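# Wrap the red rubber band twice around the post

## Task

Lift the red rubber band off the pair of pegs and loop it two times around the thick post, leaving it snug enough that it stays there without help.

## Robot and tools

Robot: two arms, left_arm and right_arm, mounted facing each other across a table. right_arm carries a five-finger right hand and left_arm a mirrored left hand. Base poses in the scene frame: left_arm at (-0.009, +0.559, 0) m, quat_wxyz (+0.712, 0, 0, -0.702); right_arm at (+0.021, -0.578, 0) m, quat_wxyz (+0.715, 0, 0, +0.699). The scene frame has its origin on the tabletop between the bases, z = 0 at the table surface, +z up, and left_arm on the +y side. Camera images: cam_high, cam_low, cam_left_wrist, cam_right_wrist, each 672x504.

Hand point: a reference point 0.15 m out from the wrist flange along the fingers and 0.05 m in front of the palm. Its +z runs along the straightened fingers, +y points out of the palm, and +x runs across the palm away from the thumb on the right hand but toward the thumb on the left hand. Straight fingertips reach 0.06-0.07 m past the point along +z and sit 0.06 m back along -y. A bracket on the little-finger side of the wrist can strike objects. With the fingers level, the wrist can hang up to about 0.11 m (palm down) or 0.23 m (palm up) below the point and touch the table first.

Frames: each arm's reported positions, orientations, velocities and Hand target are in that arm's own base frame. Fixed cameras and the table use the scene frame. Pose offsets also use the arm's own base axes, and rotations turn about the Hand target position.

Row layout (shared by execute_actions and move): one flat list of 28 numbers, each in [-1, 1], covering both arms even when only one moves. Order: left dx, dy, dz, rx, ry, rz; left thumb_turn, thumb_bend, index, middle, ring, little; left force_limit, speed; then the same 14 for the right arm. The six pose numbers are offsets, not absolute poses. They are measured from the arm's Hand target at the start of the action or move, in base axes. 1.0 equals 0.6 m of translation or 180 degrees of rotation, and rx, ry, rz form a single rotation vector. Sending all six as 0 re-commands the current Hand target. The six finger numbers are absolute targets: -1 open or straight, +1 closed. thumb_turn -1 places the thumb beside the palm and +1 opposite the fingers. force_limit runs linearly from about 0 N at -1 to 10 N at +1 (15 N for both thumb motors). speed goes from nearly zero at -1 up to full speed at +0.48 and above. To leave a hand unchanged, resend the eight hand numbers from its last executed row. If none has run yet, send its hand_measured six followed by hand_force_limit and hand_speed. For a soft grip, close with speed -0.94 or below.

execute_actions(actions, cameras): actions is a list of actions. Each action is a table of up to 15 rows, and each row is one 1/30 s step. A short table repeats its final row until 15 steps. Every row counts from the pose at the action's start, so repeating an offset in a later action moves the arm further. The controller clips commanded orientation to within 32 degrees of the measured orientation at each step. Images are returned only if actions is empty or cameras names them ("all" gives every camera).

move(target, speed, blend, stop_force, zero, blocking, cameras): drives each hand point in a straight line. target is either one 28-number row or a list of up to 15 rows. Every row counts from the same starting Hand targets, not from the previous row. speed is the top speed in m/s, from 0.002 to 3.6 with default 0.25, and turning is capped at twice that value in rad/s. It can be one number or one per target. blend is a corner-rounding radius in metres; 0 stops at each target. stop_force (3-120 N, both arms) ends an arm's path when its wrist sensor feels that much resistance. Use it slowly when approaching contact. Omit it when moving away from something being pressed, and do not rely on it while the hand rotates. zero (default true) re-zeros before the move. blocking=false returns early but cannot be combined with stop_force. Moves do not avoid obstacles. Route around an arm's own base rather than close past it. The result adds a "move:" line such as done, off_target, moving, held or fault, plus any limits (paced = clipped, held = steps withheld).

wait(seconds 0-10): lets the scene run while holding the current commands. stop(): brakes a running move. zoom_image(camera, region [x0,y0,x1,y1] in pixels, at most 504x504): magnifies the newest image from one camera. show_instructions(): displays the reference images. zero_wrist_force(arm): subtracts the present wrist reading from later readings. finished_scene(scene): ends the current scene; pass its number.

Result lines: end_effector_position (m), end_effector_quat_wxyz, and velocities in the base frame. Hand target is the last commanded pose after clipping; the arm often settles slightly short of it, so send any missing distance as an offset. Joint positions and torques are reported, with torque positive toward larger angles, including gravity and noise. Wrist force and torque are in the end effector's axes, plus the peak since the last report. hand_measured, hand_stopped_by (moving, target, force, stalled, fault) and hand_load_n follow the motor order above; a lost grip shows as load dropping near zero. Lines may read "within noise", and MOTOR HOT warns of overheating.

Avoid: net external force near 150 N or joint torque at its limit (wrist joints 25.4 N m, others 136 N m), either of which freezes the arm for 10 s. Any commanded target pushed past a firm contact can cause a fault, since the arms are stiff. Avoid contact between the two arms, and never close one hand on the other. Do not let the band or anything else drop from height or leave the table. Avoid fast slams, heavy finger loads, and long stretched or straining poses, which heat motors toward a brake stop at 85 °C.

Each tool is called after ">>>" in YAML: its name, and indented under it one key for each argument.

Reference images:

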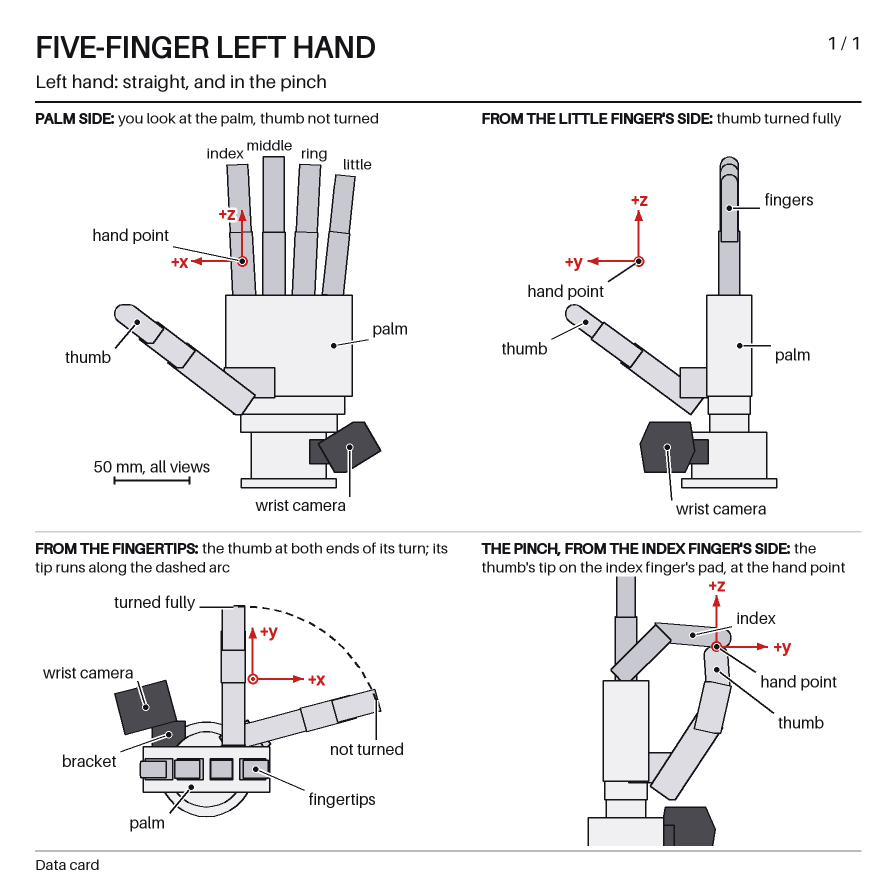

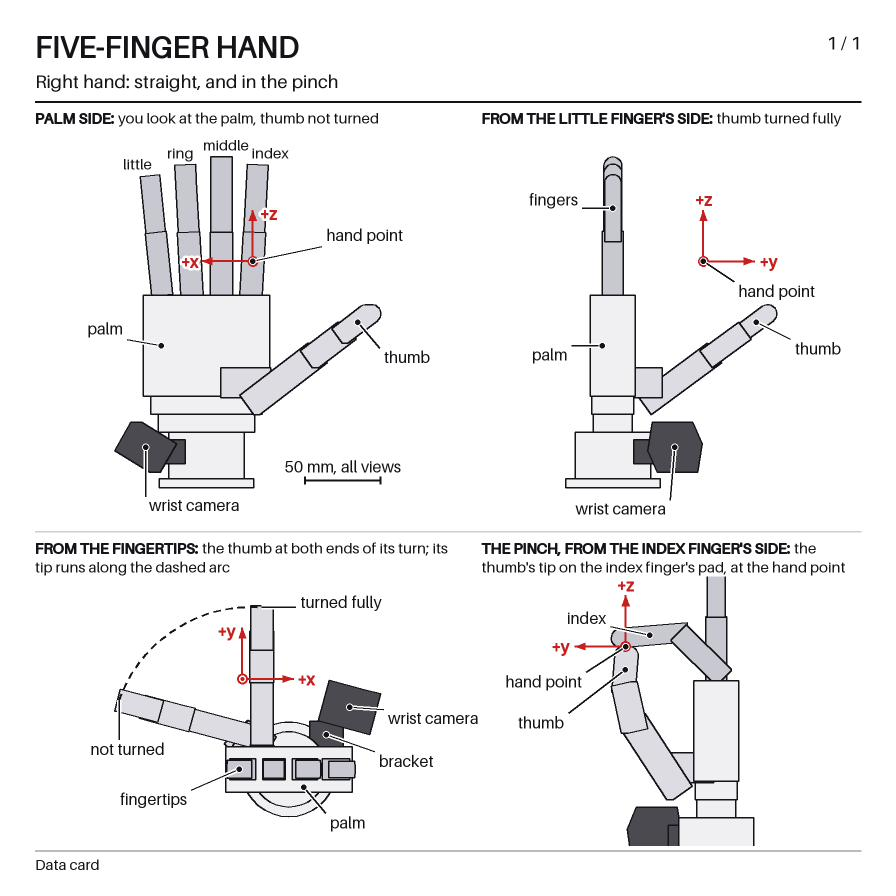

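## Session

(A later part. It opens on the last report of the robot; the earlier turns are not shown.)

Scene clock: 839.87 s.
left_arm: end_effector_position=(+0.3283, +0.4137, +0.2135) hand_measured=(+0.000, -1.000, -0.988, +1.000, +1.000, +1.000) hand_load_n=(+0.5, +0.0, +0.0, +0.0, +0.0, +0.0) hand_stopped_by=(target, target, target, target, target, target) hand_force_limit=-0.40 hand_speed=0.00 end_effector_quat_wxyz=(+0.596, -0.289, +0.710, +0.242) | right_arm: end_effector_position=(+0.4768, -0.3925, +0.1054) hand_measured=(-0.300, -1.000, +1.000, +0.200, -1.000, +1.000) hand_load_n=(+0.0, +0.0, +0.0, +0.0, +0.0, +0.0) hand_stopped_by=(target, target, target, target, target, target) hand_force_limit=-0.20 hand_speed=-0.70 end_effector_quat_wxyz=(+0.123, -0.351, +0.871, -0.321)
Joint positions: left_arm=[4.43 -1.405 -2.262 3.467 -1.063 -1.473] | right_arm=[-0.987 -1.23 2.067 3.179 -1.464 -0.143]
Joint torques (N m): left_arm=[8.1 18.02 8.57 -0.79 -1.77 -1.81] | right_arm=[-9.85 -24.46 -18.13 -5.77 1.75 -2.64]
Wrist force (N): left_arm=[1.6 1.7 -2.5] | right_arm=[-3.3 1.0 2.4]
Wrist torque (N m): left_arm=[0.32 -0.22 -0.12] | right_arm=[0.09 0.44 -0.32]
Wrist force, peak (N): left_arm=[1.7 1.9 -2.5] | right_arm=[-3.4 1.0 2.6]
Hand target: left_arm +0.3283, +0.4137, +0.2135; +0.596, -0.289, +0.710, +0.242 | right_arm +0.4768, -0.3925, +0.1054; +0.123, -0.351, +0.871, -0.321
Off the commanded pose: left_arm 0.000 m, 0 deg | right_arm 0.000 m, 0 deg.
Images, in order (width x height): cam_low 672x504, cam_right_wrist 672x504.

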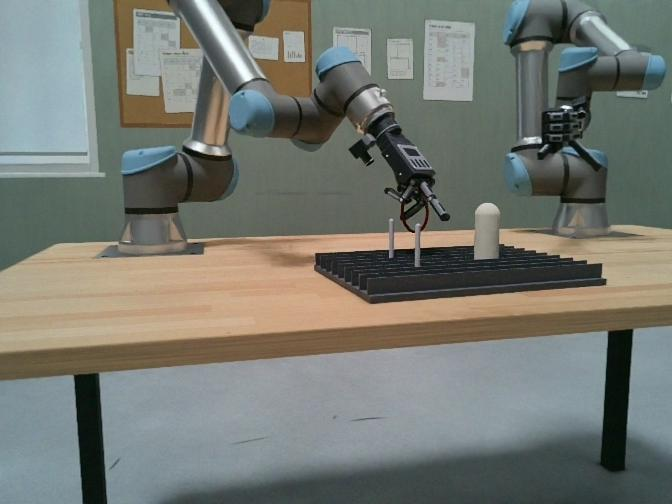

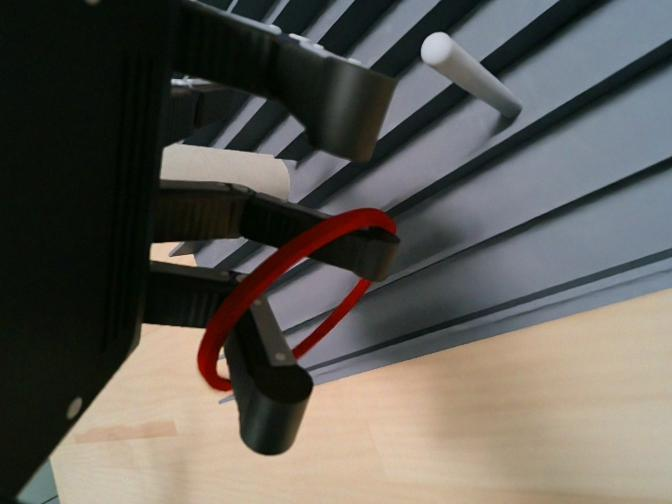

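>>> execute_actions:
  actions:
    - [[0,0,0,0,0,0,0,-1,-1,1,1,1,-0.4,0,0,0,0,0,0,0,-0.3,-1,1,0.6,-1,1,-0.2,-0.7]]
    - [[0,0,0,0,0,0,0,-1,-1,1,1,1,-0.4,0,0,0,0,0,0,0,-0.3,-1,1,1,-1,1,-0.2,-0.7]]
    - [[0,0,0,0,0,0,0,-1,-1,1,1,1,-0.4,0,0,0,0,0,0,0,-0.3,-1,1,1,-1,1,-0.2,-0.7]]
  cameras: ["cam_low","cam_right_wrist"]

>>> zoom_image:
  camera: "cam_right_wrist"
  region: [150, 80, 500, 500]

>>> zoom_image:
  camera: "cam_low"
  region: [330, 130, 470, 260]

Scene clock: 842.30 s.
left_arm: end_effector_position=(+0.3283, +0.4137, +0.2135) hand_measured=(+0.000, -1.000, -0.988, +1.000, +1.000, +1.000) hand_load_n=(+0.0, +0.0, +0.0, +0.0, +0.0, +0.0) hand_stopped_by=(target, target, target, target, target, target) hand_force_limit=-0.40 hand_speed=0.00 end_effector_quat_wxyz=(+0.596, -0.289, +0.710, +0.242) | right_arm: end_effector_position=(+0.4768, -0.3925, +0.1054) hand_measured=(-0.300, -1.000, +1.000, +1.000, -1.000, +1.000) hand_load_n=(+0.0, +0.0, +0.0, +0.5, +0.0, +0.0) hand_stopped_by=(target, target, target, target, target, target) hand_force_limit=-0.20 hand_speed=-0.70 end_effector_quat_wxyz=(+0.123, -0.351, +0.871, -0.321)
Joint positions: left_arm=[4.43 -1.405 -2.262 3.467 -1.063 -1.473] | right_arm=[-0.987 -1.23 2.067 3.179 -1.464 -0.143]
Joint torques (N m): left_arm=[7.99 17.07 7.96 -0.7 -1.66 -1.67] | right_arm=[-8.12 -24.72 -13.48 -5.4 1.72 -2.72]
Wrist force (N): left_arm=[1.7 1.6 -2.6] | right_arm=[-3.3 1.1 2.3]
Wrist torque (N m): left_arm=[0.32 -0.25 -0.11] | right_arm=[0.12 0.43 -0.31]
Wrist force, peak (N): left_arm=[1.8 1.7 -2.7] | right_arm=[-3.4 1.2 2.7]
Hand target: left_arm +0.3283, +0.4137, +0.2135; +0.596, -0.289, +0.710, +0.242 | right_arm +0.4768, -0.3925, +0.1054; +0.123, -0.351, +0.871, -0.321
Off the commanded pose: left_arm 0.000 m, 0 deg | right_arm 0.000 m, 0 deg.
Images, in order (width x height): cam_low 672x504, cam_right_wrist 672x504.

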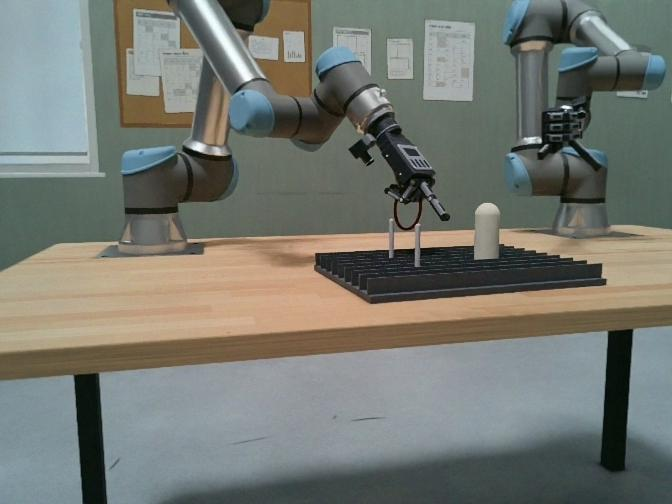

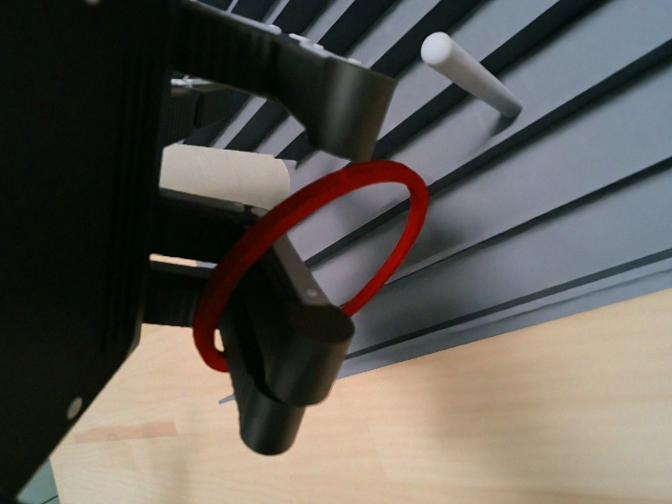

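Scaled by 1.200 from the camera's 672x504 image, which has a finer 960x720 frame.

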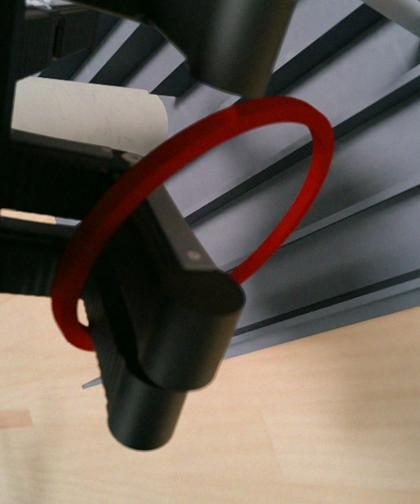

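Scaled by 3.600 from the camera's 672x504 image, which has a finer 960x720 frame.

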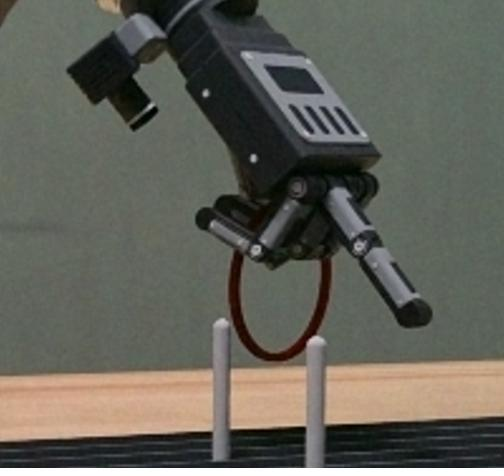

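>>> execute_actions:
  actions:
    - [[0,0,0,0,0,0,0,-1,-1,1,1,1,-0.4,0,0,0,0,0,0,0,-0.3,-1,0.3,1,-1,1,-0.2,-0.7]]
    - [[0,0,0,0,0,0,0,-1,-1,1,1,1,-0.4,0,0,0,0,0,0,0,-0.3,-1,-0.4,1,-1,1,-0.2,-0.7]]
    - [[0,0,0,0,0,0,0,-1,-1,1,1,1,-0.4,0,0,0,0,0,0,0,-0.3,-1,-1,1,-1,1,-0.2,-0.7]]
  cameras: []

>>> move:
  target: [-0.0,0,0,0,0,0,0,-1,-1,1,1,1,-0.4,0,0,0,0.0,-0.0643,0.0615,0,-0.3,-1,-1,1,-1,1,-0.2,-0.7]
  speed: 0.15
  cameras: ["cam_low","cam_right_wrist","cam_high"]

>>> zoom_image:
  camera: "cam_right_wrist"
  region: [150, 80, 500, 500]

>>> zoom_image:
  camera: "cam_low"
  region: [330, 130, 470, 260]

>>> zoom_image:
  camera: "cam_high"
  region: [310, 230, 410, 330]

Scene clock: 845.70 s.
left_arm: end_effector_position=(+0.3283, +0.4137, +0.2135) hand_measured=(+0.000, -1.000, -0.988, +1.000, +1.000, +1.000) hand_load_n=(+0.5, +0.0, +0.0, +0.0, +0.0, +0.0) hand_stopped_by=(target, target, target, target, target, target) hand_force_limit=-0.40 hand_speed=0.00 end_effector_quat_wxyz=(+0.596, -0.289, +0.710, +0.242) | right_arm: end_effector_position=(+0.4768, -0.3925, +0.1054) hand_measured=(-0.300, -1.000, -1.000, +1.000, -1.000, +1.000) hand_load_n=(+0.0, +0.0, -0.5, +0.0, +0.0, +0.0) hand_stopped_by=(target, target, target, target, target, target) hand_force_limit=-0.20 hand_speed=-0.70 end_effector_quat_wxyz=(+0.123, -0.351, +0.871, -0.321)
Joint positions: left_arm=[4.43 -1.405 -2.262 3.467 -1.063 -1.473] | right_arm=[-0.987 -1.23 2.067 3.179 -1.464 -0.143]
Joint torques (N m): left_arm=[7.37 16.99 8.55 -0.66 -1.55 -1.52] | right_arm=[-6.52 -24.78 -13.33 -5.03 1.7 -2.75]
Wrist force (N): left_arm=[1.5 1.6 -2.6] | right_arm=[-3.5 1.0 2.5]
Wrist torque (N m): left_arm=[0.31 -0.21 -0.12] | right_arm=[0.09 0.46 -0.32]
Wrist force, peak (N): left_arm=[1.8 1.5 -2.7] | right_arm=[-3.5 1.1 2.5]
Hand target: left_arm +0.3283, +0.4137, +0.2135; +0.596, -0.289, +0.710, +0.242 | right_arm +0.4768, -0.3925, +0.1054; +0.123, -0.351, +0.871, -0.321
Off the commanded pose: left_arm 0.000 m, 0 deg | right_arm 0.000 m, 0 deg.
No camera images: "cameras" was empty.

Scene clock: 847.07 s.
left_arm: end_effector_position=(+0.3283, +0.4137, +0.2135) hand_measured=(+0.000, -1.000, -0.988, +1.000, +1.000, +1.000) hand_load_n=(+0.0, +0.0, +0.0, +0.0, +0.0, +0.0) hand_stopped_by=(target, target, target, target, target, target) hand_force_limit=-0.40 hand_speed=0.00 end_effector_quat_wxyz=(+0.596, -0.289, +0.710, +0.242) | right_arm: end_effector_position=(+0.4769, -0.3925, +0.1054) hand_measured=(-0.300, -1.000, -1.000, +1.000, -1.000, +1.000) hand_load_n=(+0.0, +0.0, +0.0, +0.0, +0.0, +0.0) hand_stopped_by=(target, target, target, target, target, target) hand_force_limit=-0.20 hand_speed=-0.70 end_effector_quat_wxyz=(+0.003, -0.391, +0.842, -0.372)
Joint positions: left_arm=[4.43 -1.405 -2.262 3.467 -1.063 -1.473] | right_arm=[-0.856 -1.199 2.042 3.125 -1.758 -0.227]
Joint torques (N m): left_arm=[7.04 18.94 7.61 -0.89 -1.82 -1.84] | right_arm=[-5.13 -40.76 -10.07 -0.07 -1.86 2.43]
Wrist force (N): left_arm=[1.6 1.6 -2.6] | right_arm=[-3.6 0.9 2.3]
Wrist torque (N m): left_arm=[0.31 -0.24 -0.11] | right_arm=[0.06 0.51 -0.27]
Wrist force, peak (N): left_arm=[1.6 1.6 -2.6] | right_arm=[-3.9 0.9 2.3]
Hand target: left_arm +0.3283, +0.4137, +0.2135; +0.596, -0.289, +0.710, +0.242 | right_arm +0.4768, -0.3925, +0.1054; +0.003, -0.390, +0.842, -0.372
Off the commanded pose: left_arm 0.000 m, 0 deg | right_arm 0.000 m, 0 deg.
move: done
Images, in order (width x height): cam_high 672x504, cam_low 672x504, cam_right_wrist 672x504.

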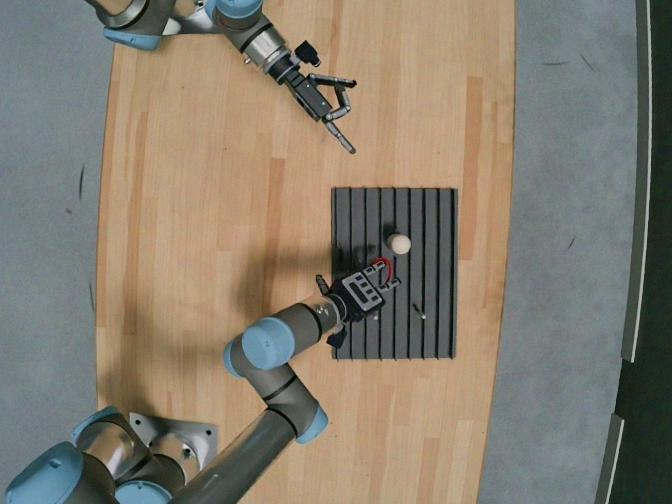

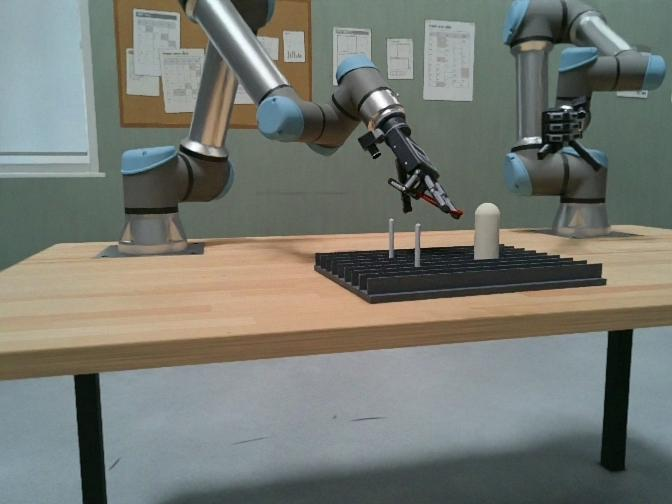

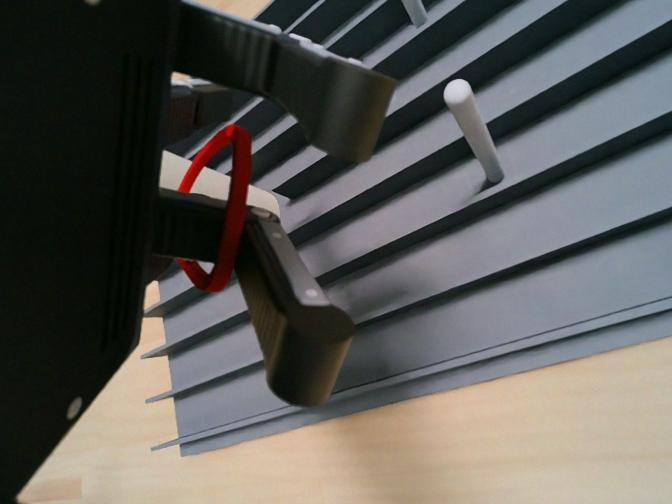

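Scaled by 1.200 from the camera's 672x504 image, which has a finer 960x720 frame.

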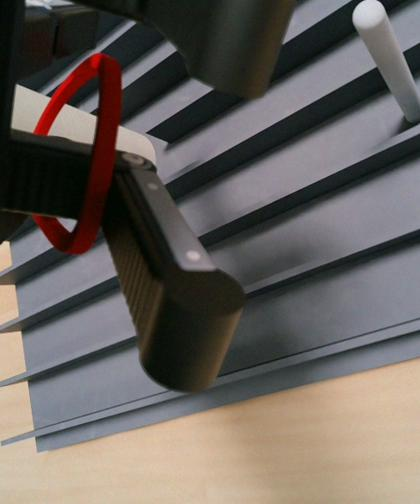

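Scaled by 3.600 from the camera's 672x504 image, which has a finer 960x720 frame.

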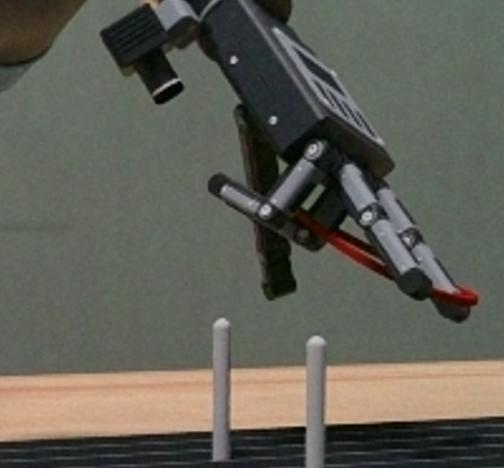

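Scaled by 5.040 from the camera's 672x504 image, which has a finer 960x720 frame.

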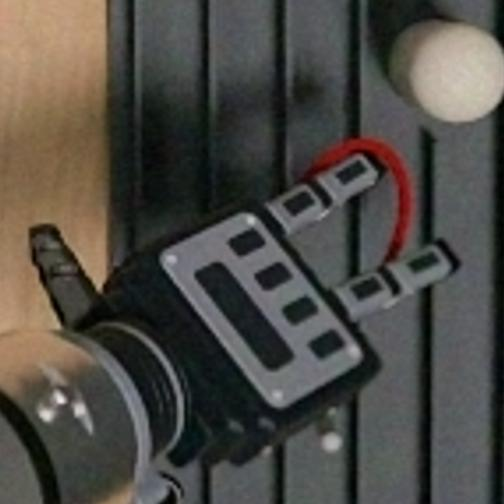

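>>> wait:
  seconds: 0.5
  cameras: ["cam_low","cam_right_wrist","cam_high"]

>>> zoom_image:
  camera: "cam_low"
  region: [370, 150, 470, 230]

>>> zoom_image:
  camera: "cam_high"
  region: [340, 240, 420, 320]

>>> zoom_image:
  camera: "cam_right_wrist"
  region: [130, 80, 380, 330]

Scene clock: 848.20 s.
left_arm: end_effector_position=(+0.3283, +0.4137, +0.2135) hand_measured=(+0.000, -1.000, -0.988, +1.000, +1.000, +1.000) hand_load_n=(+0.0, +0.0, +0.0, +0.0, +0.0, -0.5) hand_stopped_by=(target, target, target, target, target, target) hand_force_limit=-0.40 hand_speed=0.00 end_effector_quat_wxyz=(+0.596, -0.289, +0.710, +0.242) | right_arm: end_effector_position=(+0.4768, -0.3925, +0.1054) hand_measured=(-0.300, -1.000, -1.000, +1.000, -1.000, +1.000) hand_load_n=(+0.0, +0.0, +0.0, +0.0, +0.0, +0.0) hand_stopped_by=(target, target, target, target, target, target) hand_force_limit=-0.20 hand_speed=-0.70 end_effector_quat_wxyz=(+0.003, -0.390, +0.842, -0.372)
Joint positions: left_arm=[4.43 -1.405 -2.262 3.467 -1.063 -1.473] | right_arm=[-0.856 -1.199 2.042 3.125 -1.758 -0.227]
Joint torques (N m): left_arm=[8.07 19 8.74 -0.76 -1.55 -1.85] | right_arm=[-11.29 -40.76 -9.41 -0.17 -2.06 2.59]
Wrist force (N): left_arm=[1.7 1.5 -2.5] | right_arm=[-3.6 1.1 2.3]
Wrist torque (N m): left_arm=[0.30 -0.25 -0.10] | right_arm=[0.08 0.51 -0.28]
Wrist force, peak (N): left_arm=[1.5 1.6 -2.7] | right_arm=[-3.9 0.8 2.3]
Hand target: left_arm +0.3283, +0.4137, +0.2135; +0.596, -0.289, +0.710, +0.242 | right_arm +0.4768, -0.3925, +0.1054; +0.003, -0.390, +0.842, -0.372
Off the commanded pose: left_arm 0.000 m, 0 deg | right_arm 0.000 m, 0 deg.
wait: 0.50 s; at rest from the start
Images, in order (width x height): cam_high 672x504, cam_low 672x504, cam_right_wrist 672x504.

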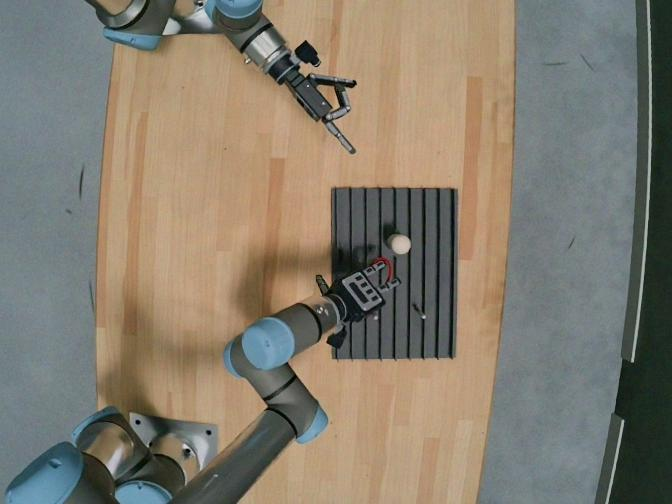

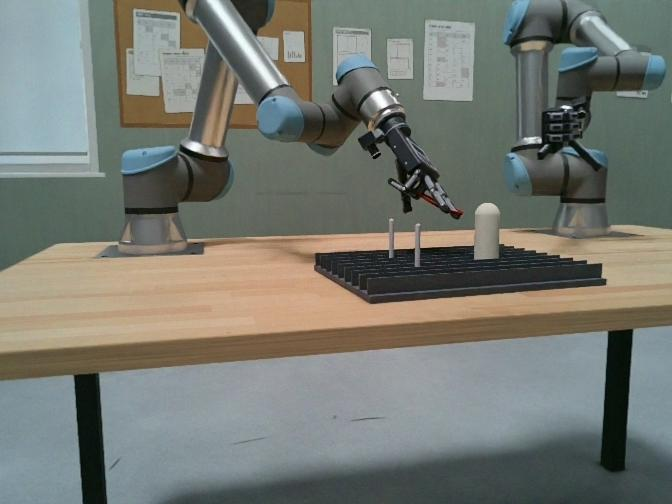

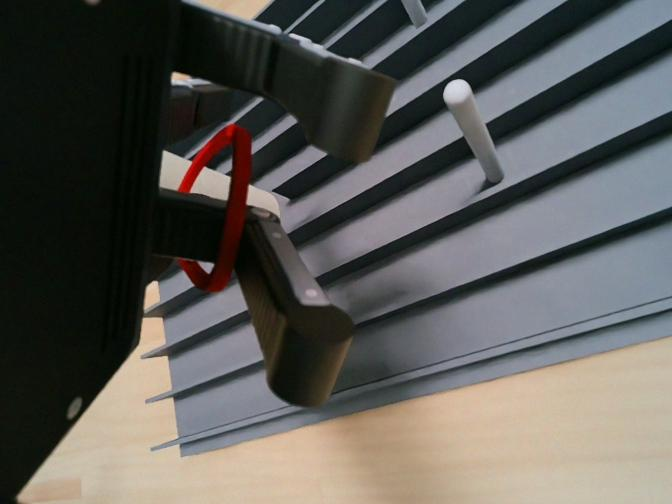

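Scaled by 5.040 from the camera's 672x504 image, which has a finer 960x720 frame.

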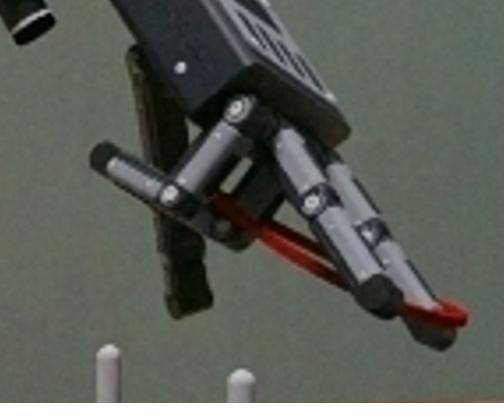

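Scaled by 6.300 from the camera's 672x504 image, which has a finer 960x720 frame.

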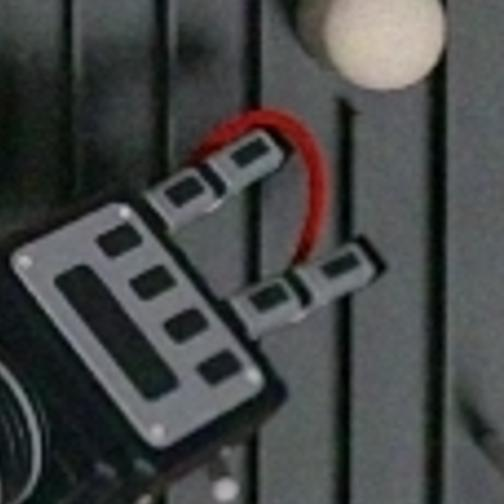

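Scaled by 2.016 from the camera's 672x504 image, which has a finer 960x720 frame.

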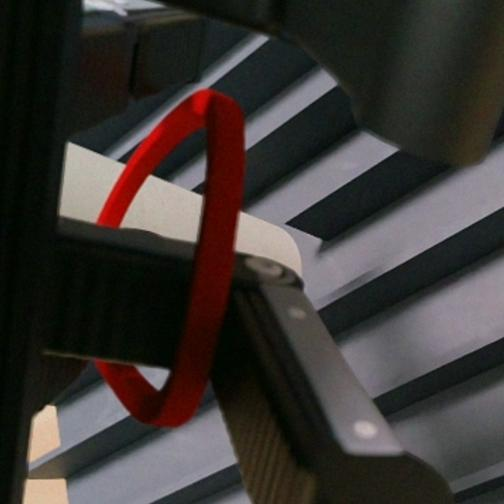

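>>> execute_actions:
  actions: []

Scene clock: 850.37 s.
left_arm: end_effector_position=(+0.3283, +0.4137, +0.2135) hand_measured=(+0.000, -1.000, -0.988, +1.000, +1.000, +1.000) hand_load_n=(+0.0, +0.0, +0.0, +0.0, +0.0, +0.0) hand_stopped_by=(target, target, target, target, target, target) hand_force_limit=-0.40 hand_speed=0.00 end_effector_quat_wxyz=(+0.596, -0.289, +0.710, +0.242) | right_arm: end_effector_position=(+0.4768, -0.3925, +0.1054) hand_measured=(-0.300, -1.000, -1.000, +1.000, -1.000, +1.000) hand_load_n=(+0.0, +0.0, +0.0, +0.0, +0.0, +0.0) hand_stopped_by=(target, target, target, target, target, target) hand_force_limit=-0.20 hand_speed=-0.70 end_effector_quat_wxyz=(+0.003, -0.390, +0.842, -0.372)
Joint positions: left_arm=[4.43 -1.405 -2.262 3.467 -1.063 -1.473] | right_arm=[-0.856 -1.199 2.042 3.125 -1.758 -0.227]
Joint velocities: within noise
Joint torques (N m): left_arm=[8.02 17.75 7.81 -0.79 -1.67 -1.74] | right_arm=[-10.46 -40.8 -9.75 -0.22 -1.9 2.63]
Wrist force (N): left_arm=[1.5 1.4 -2.5] | right_arm=[-3.9 0.9 2.3]
Wrist torque (N m): left_arm=[0.28 -0.22 -0.11] | right_arm=[0.06 0.55 -0.29]
Wrist force, peak (N): left_arm=[1.9 1.9 -2.6] | right_arm=[-3.8 0.8 2.5]
Hand target: left_arm +0.3283, +0.4137, +0.2135; +0.596, -0.289, +0.710, +0.242 | right_arm +0.4768, -0.3925, +0.1054; +0.003, -0.390, +0.842, -0.372
Off the commanded pose: left_arm 0.000 m, 0 deg | right_arm 0.000 m, 0 deg.

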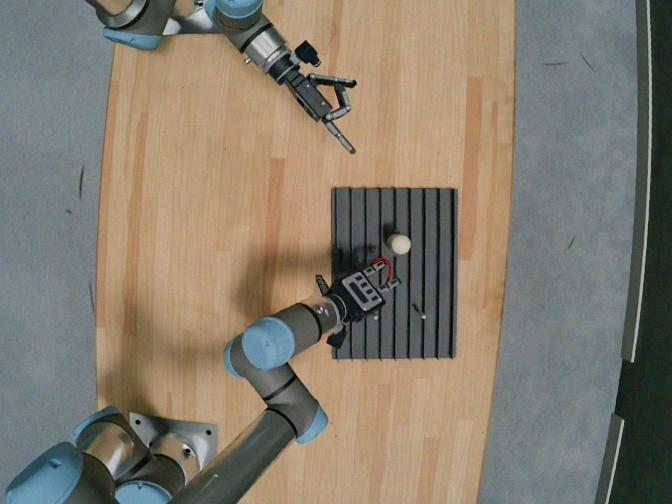

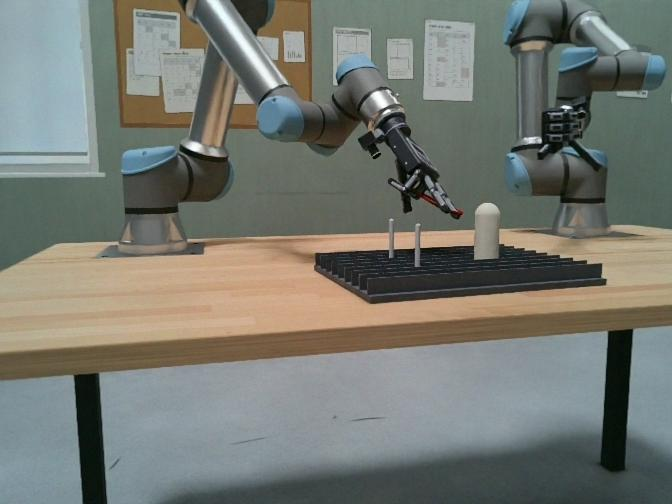

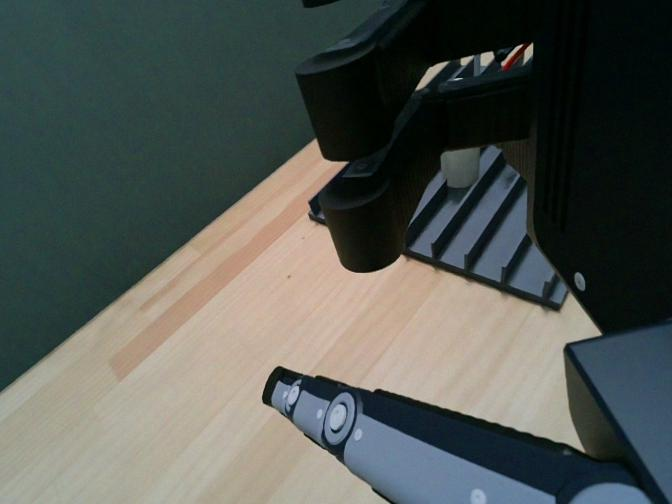

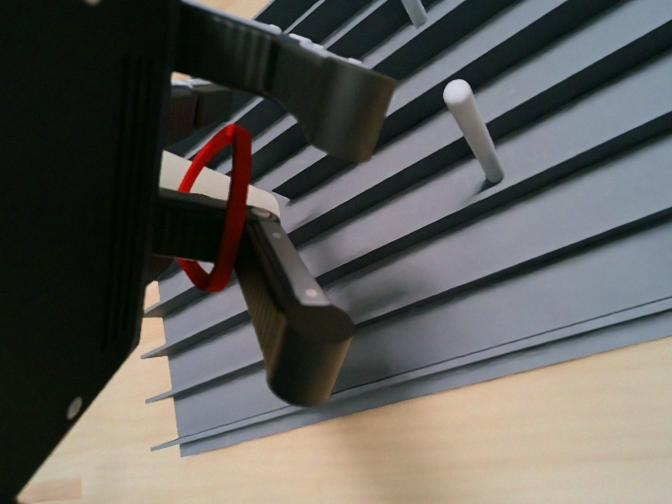

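>>> zoom_image:
  camera: "cam_right_wrist"
  region: [50, 60, 400, 420]

>>> zoom_image:
  camera: "cam_low"
  region: [380, 140, 520, 260]

>>> zoom_image:
  camera: "cam_high"
  region: [320, 220, 440, 330]

Scaled by 1.400 from the camera's 672x504 image, which has a finer 960x720 frame.

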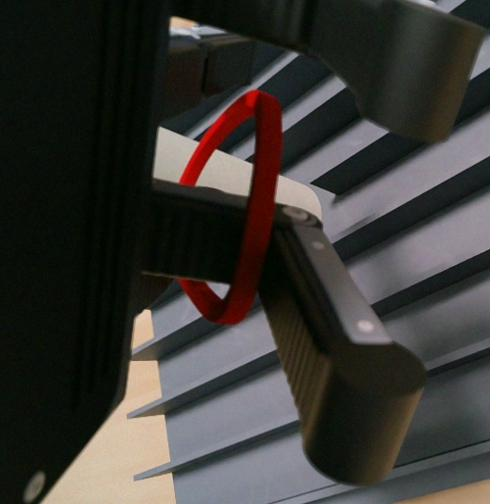

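Scaled by 3.600 from the camera's 672x504 image, which has a finer 960x720 frame.

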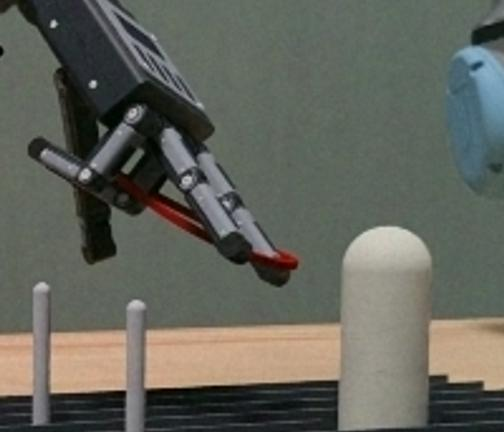

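Scaled by 4.200 from the camera's 672x504 image, which has a finer 960x720 frame.

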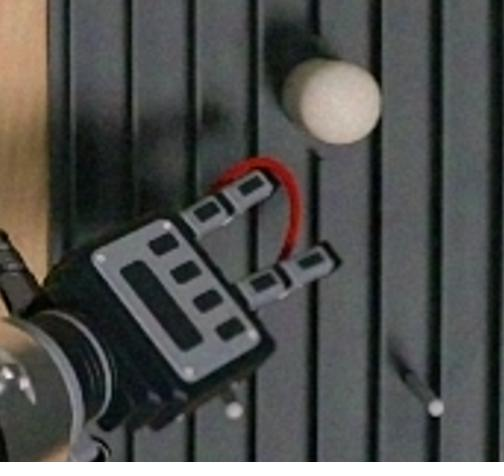

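>>> execute_actions:
  actions:
    - [[0,0,0,0,0,0,0,-1,-1,1,1,1,-0.4,0,0,0,0,0,0,0,-0.3,-1,1,1,-1,1,-0.2,-0.6]]
  cameras: ["all"]

Scene clock: 859.83 s.
left_arm: end_effector_position=(+0.3283, +0.4137, +0.2135) hand_measured=(+0.000, -1.000, -0.988, +1.000, +1.000, +1.000) hand_load_n=(+0.0, +0.0, +0.0, +0.0, +0.0, +0.0) hand_stopped_by=(target, target, target, target, target, target) hand_force_limit=-0.40 hand_speed=0.00 end_effector_quat_wxyz=(+0.596, -0.289, +0.710, +0.242) | right_arm: end_effector_position=(+0.4768, -0.3925, +0.1054) hand_measured=(-0.300, -1.000, +1.000, +1.000, -1.000, +1.000) hand_load_n=(+0.0, +0.0, +0.5, +0.5, +0.0, +0.0) hand_stopped_by=(target, target, target, target, target, target) hand_force_limit=-0.20 hand_speed=-0.60 end_effector_quat_wxyz=(+0.003, -0.390, +0.842, -0.372)
Joint positions: left_arm=[4.43 -1.405 -2.262 3.467 -1.063 -1.473] | right_arm=[-0.856 -1.199 2.042 3.125 -1.758 -0.227]
Joint torques (N m): left_arm=[8.46 17.46 9.08 -0.86 -1.56 -1.61] | right_arm=[-9.63 -40.21 -14.49 -0.15 0.1 2.59]
Wrist force (N): left_arm=[1.5 1.3 -2.4] | right_arm=[-3.8 0.9 2.3]
Wrist torque (N m): left_arm=[0.26 -0.21 -0.11] | right_arm=[0.07 0.54 -0.28]
Wrist force, peak (N): left_arm=[1.7 1.8 -2.7] | right_arm=[-3.9 1.0 2.4]
Hand target: left_arm +0.3283, +0.4137, +0.2135; +0.596, -0.289, +0.710, +0.242 | right_arm +0.4768, -0.3925, +0.1054; +0.003, -0.390, +0.842, -0.372
Off the commanded pose: left_arm 0.000 m, 0 deg | right_arm 0.000 m, 0 deg.

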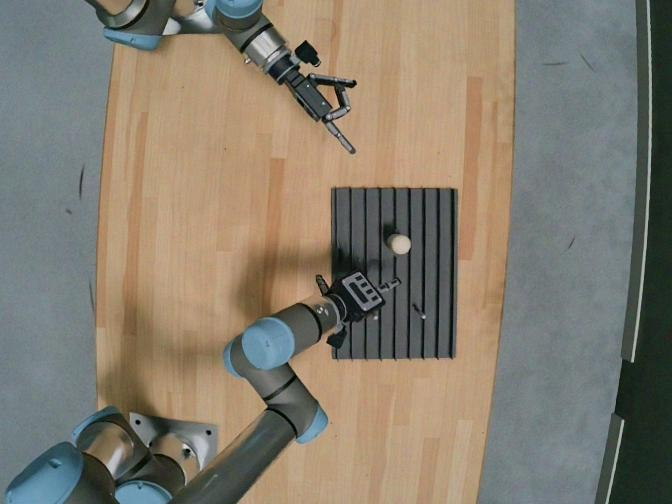

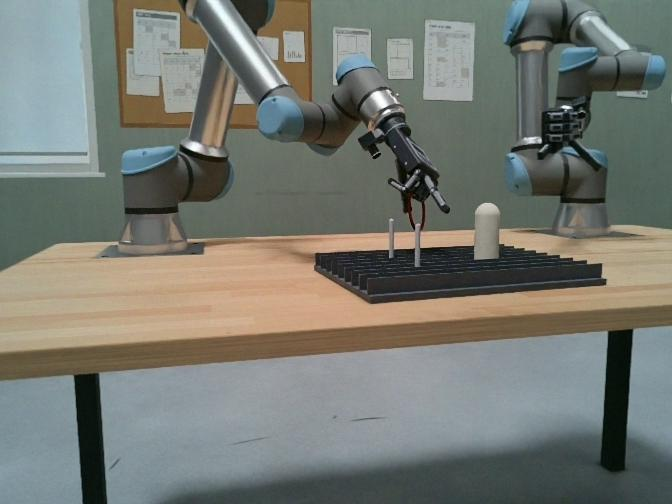

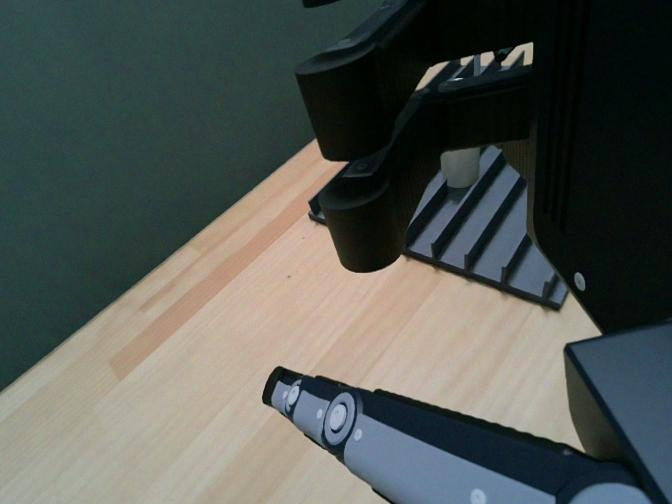

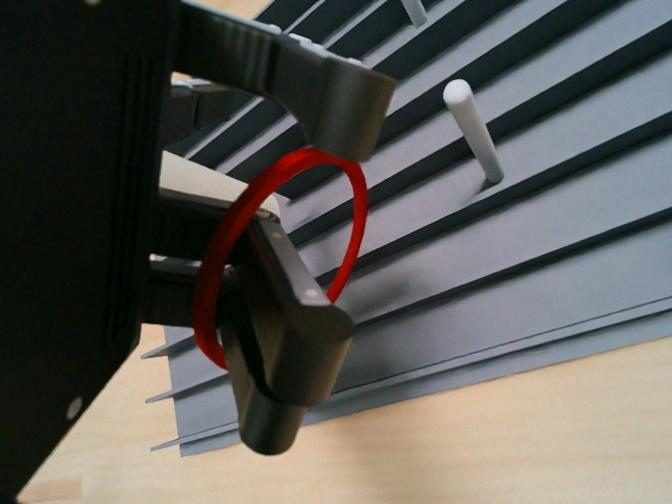

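>>> zoom_image:
  camera: "cam_low"
  region: [380, 140, 520, 260]

>>> zoom_image:
  camera: "cam_right_wrist"
  region: [120, 100, 420, 460]

Scaled by 3.600 from the camera's 672x504 image, which has a finer 960x720 frame.

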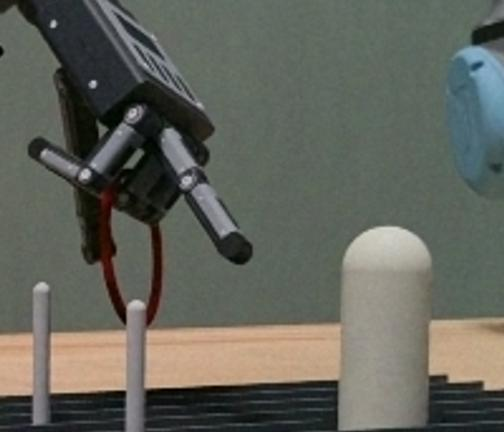

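Scaled by 1.400 from the camera's 672x504 image, which has a finer 960x720 frame.

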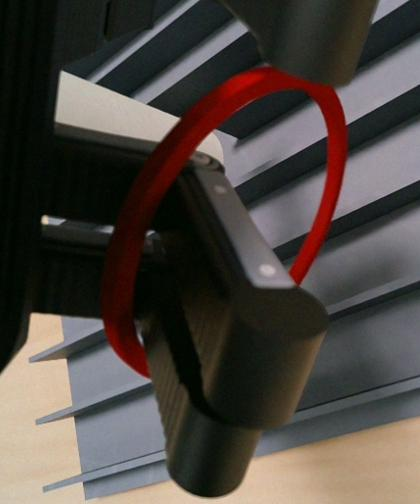

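>>> move:
  target: [0,0,0,0,0,0,0,-1,-1,1,1,1,-0.4,0,0.006,0.0077,0.0037,0.0643,-0.0615,0,-0.3,-1,1,1,-1,1,-0.2,-0.6]
  speed: 0.08

>>> move:
  target: [0,0,0,0,0,0,0,-1,-1,1,1,1,-0.4,0,0.0083,-0.008,-0.0007,-0.0768,-0.0803,0,-0.3,-1,1,1,-1,1,-0.2,-0.6]
  speed: 0.08
  cameras: ["all"]

Scene clock: 871.97 s.
left_arm: end_effector_position=(+0.3283, +0.4137, +0.2135) hand_measured=(+0.000, -1.000, -0.988, +1.000, +1.000, +1.000) hand_load_n=(+0.0, +0.0, +0.0, +0.0, +0.0, +0.0) hand_stopped_by=(target, target, target, target, target, target) hand_force_limit=-0.40 hand_speed=0.00 end_effector_quat_wxyz=(+0.596, -0.289, +0.710, +0.242) | right_arm: end_effector_position=(+0.4803, -0.3879, +0.1076) hand_measured=(-0.300, -1.000, +1.000, +1.000, -1.000, +1.000) hand_load_n=(+0.0, +0.0, +0.0, +0.0, +0.0, +0.0) hand_stopped_by=(target, target, target, target, target, target) hand_force_limit=-0.20 hand_speed=-0.60 end_effector_quat_wxyz=(+0.123, -0.350, +0.871, -0.321)
Joint positions: left_arm=[4.43 -1.405 -2.262 3.467 -1.063 -1.473] | right_arm=[-0.976 -1.234 2.066 3.184 -1.472 -0.134]
Joint torques (N m): left_arm=[7.72 18.53 8.21 -0.46 -1.64 -1.7] | right_arm=[10.3 -27.94 -20.16 -6.31 -0.26 -2.93]
Wrist force (N): left_arm=[1.7 1.6 -2.6] | right_arm=[-3.3 1.1 2.5]
Wrist torque (N m): left_arm=[0.31 -0.24 -0.10] | right_arm=[0.10 0.44 -0.27]
Wrist force, peak (N): left_arm=[1.7 1.9 -2.6] | right_arm=[-3.9 1.0 2.4]
Hand target: left_arm +0.3283, +0.4137, +0.2135; +0.596, -0.289, +0.710, +0.242 | right_arm +0.4804, -0.3879, +0.1076; +0.123, -0.351, +0.871, -0.321
Off the commanded pose: left_arm 0.000 m, 0 deg | right_arm 0.000 m, 0 deg.
move: done

Scene clock: 874.60 s.
left_arm: end_effector_position=(+0.3283, +0.4137, +0.2135) hand_measured=(+0.000, -1.000, -0.988, +1.000, +1.000, +1.000) hand_load_n=(+0.0, +0.0, +0.0, +0.0, +0.0, +0.0) hand_stopped_by=(target, target, target, target, target, target) hand_force_limit=-0.40 hand_speed=0.00 end_effector_quat_wxyz=(+0.596, -0.289, +0.710, +0.242) | right_arm: end_effector_position=(+0.4853, -0.3927, +0.1071) hand_measured=(-0.300, -1.000, +1.000, +1.000, -1.000, +1.000) hand_load_n=(+0.0, +0.0, +0.0, +0.0, +0.0, +0.0) hand_stopped_by=(target, target, target, target, target, target) hand_force_limit=-0.20 hand_speed=-0.60 end_effector_quat_wxyz=(+0.189, -0.320, +0.804, -0.465)
Joint positions: left_arm=[4.43 -1.405 -2.262 3.467 -1.063 -1.473] | right_arm=[-1.009 -1.125 2.219 2.576 -1.396 -0.094]
Joint torques (N m): left_arm=[6.95 17.68 9.25 -0.51 -1.54 -1.73] | right_arm=[5.74 -36.42 -17.87 -3.08 -1.67 -2.71]
Wrist force (N): left_arm=[1.4 1.6 -2.4] | right_arm=[-3.4 1.0 1.8]
Wrist torque (N m): left_arm=[0.31 -0.19 -0.12] | right_arm=[0.16 0.48 -0.29]
Wrist force, peak (N): left_arm=[1.7 1.6 -2.8] | right_arm=[-3.7 1.2 2.3]
Hand target: left_arm +0.3283, +0.4137, +0.2135; +0.596, -0.289, +0.710, +0.242 | right_arm +0.4854, -0.3927, +0.1072; +0.189, -0.320, +0.804, -0.465
Off the commanded pose: left_arm 0.000 m, 0 deg | right_arm 0.000 m, 0 deg.
move: done

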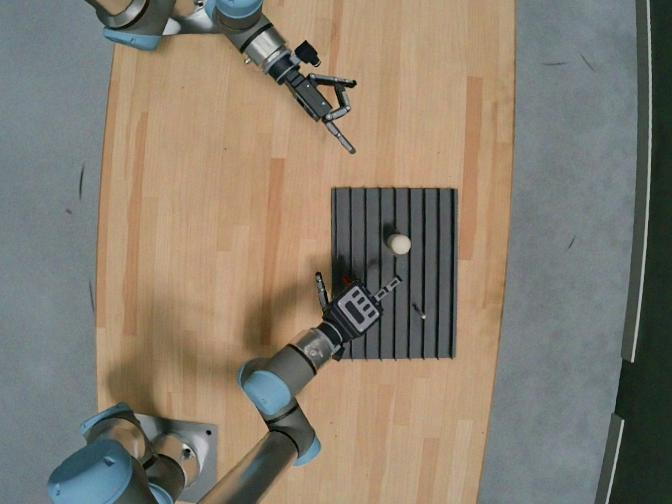

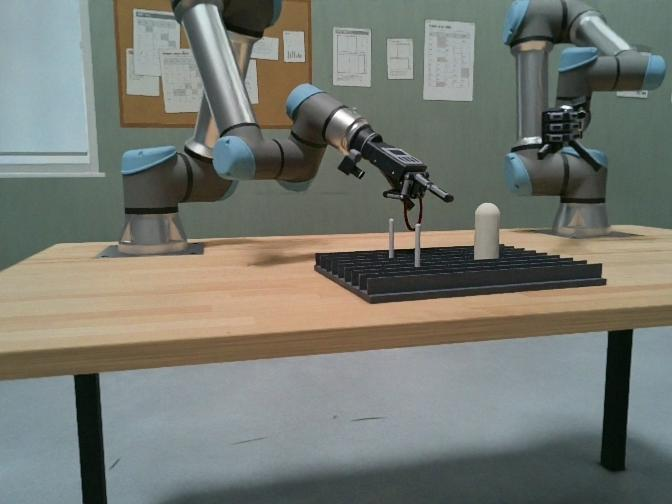

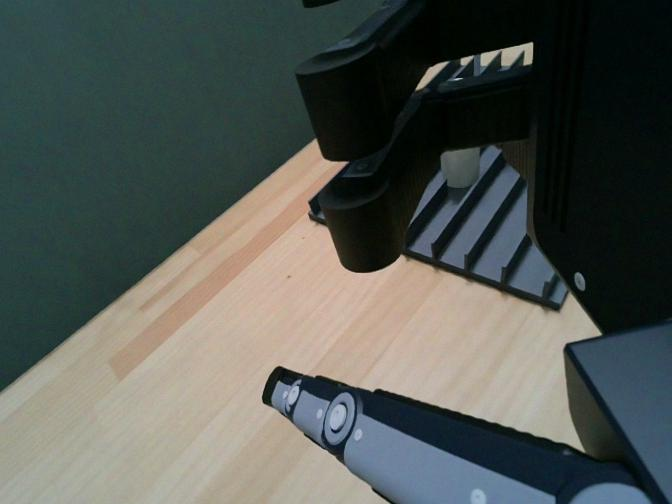

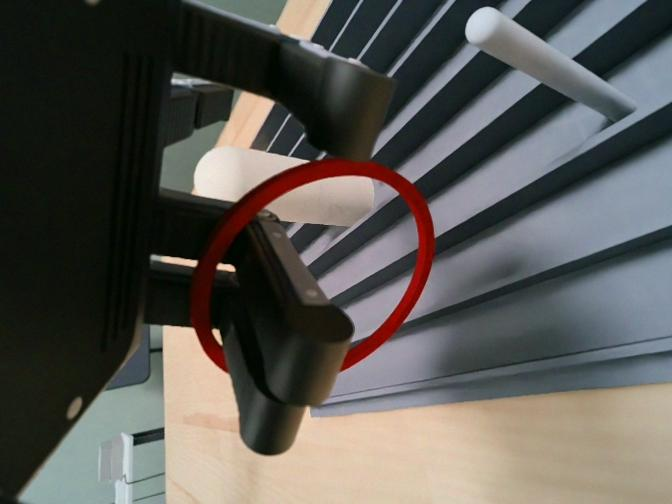

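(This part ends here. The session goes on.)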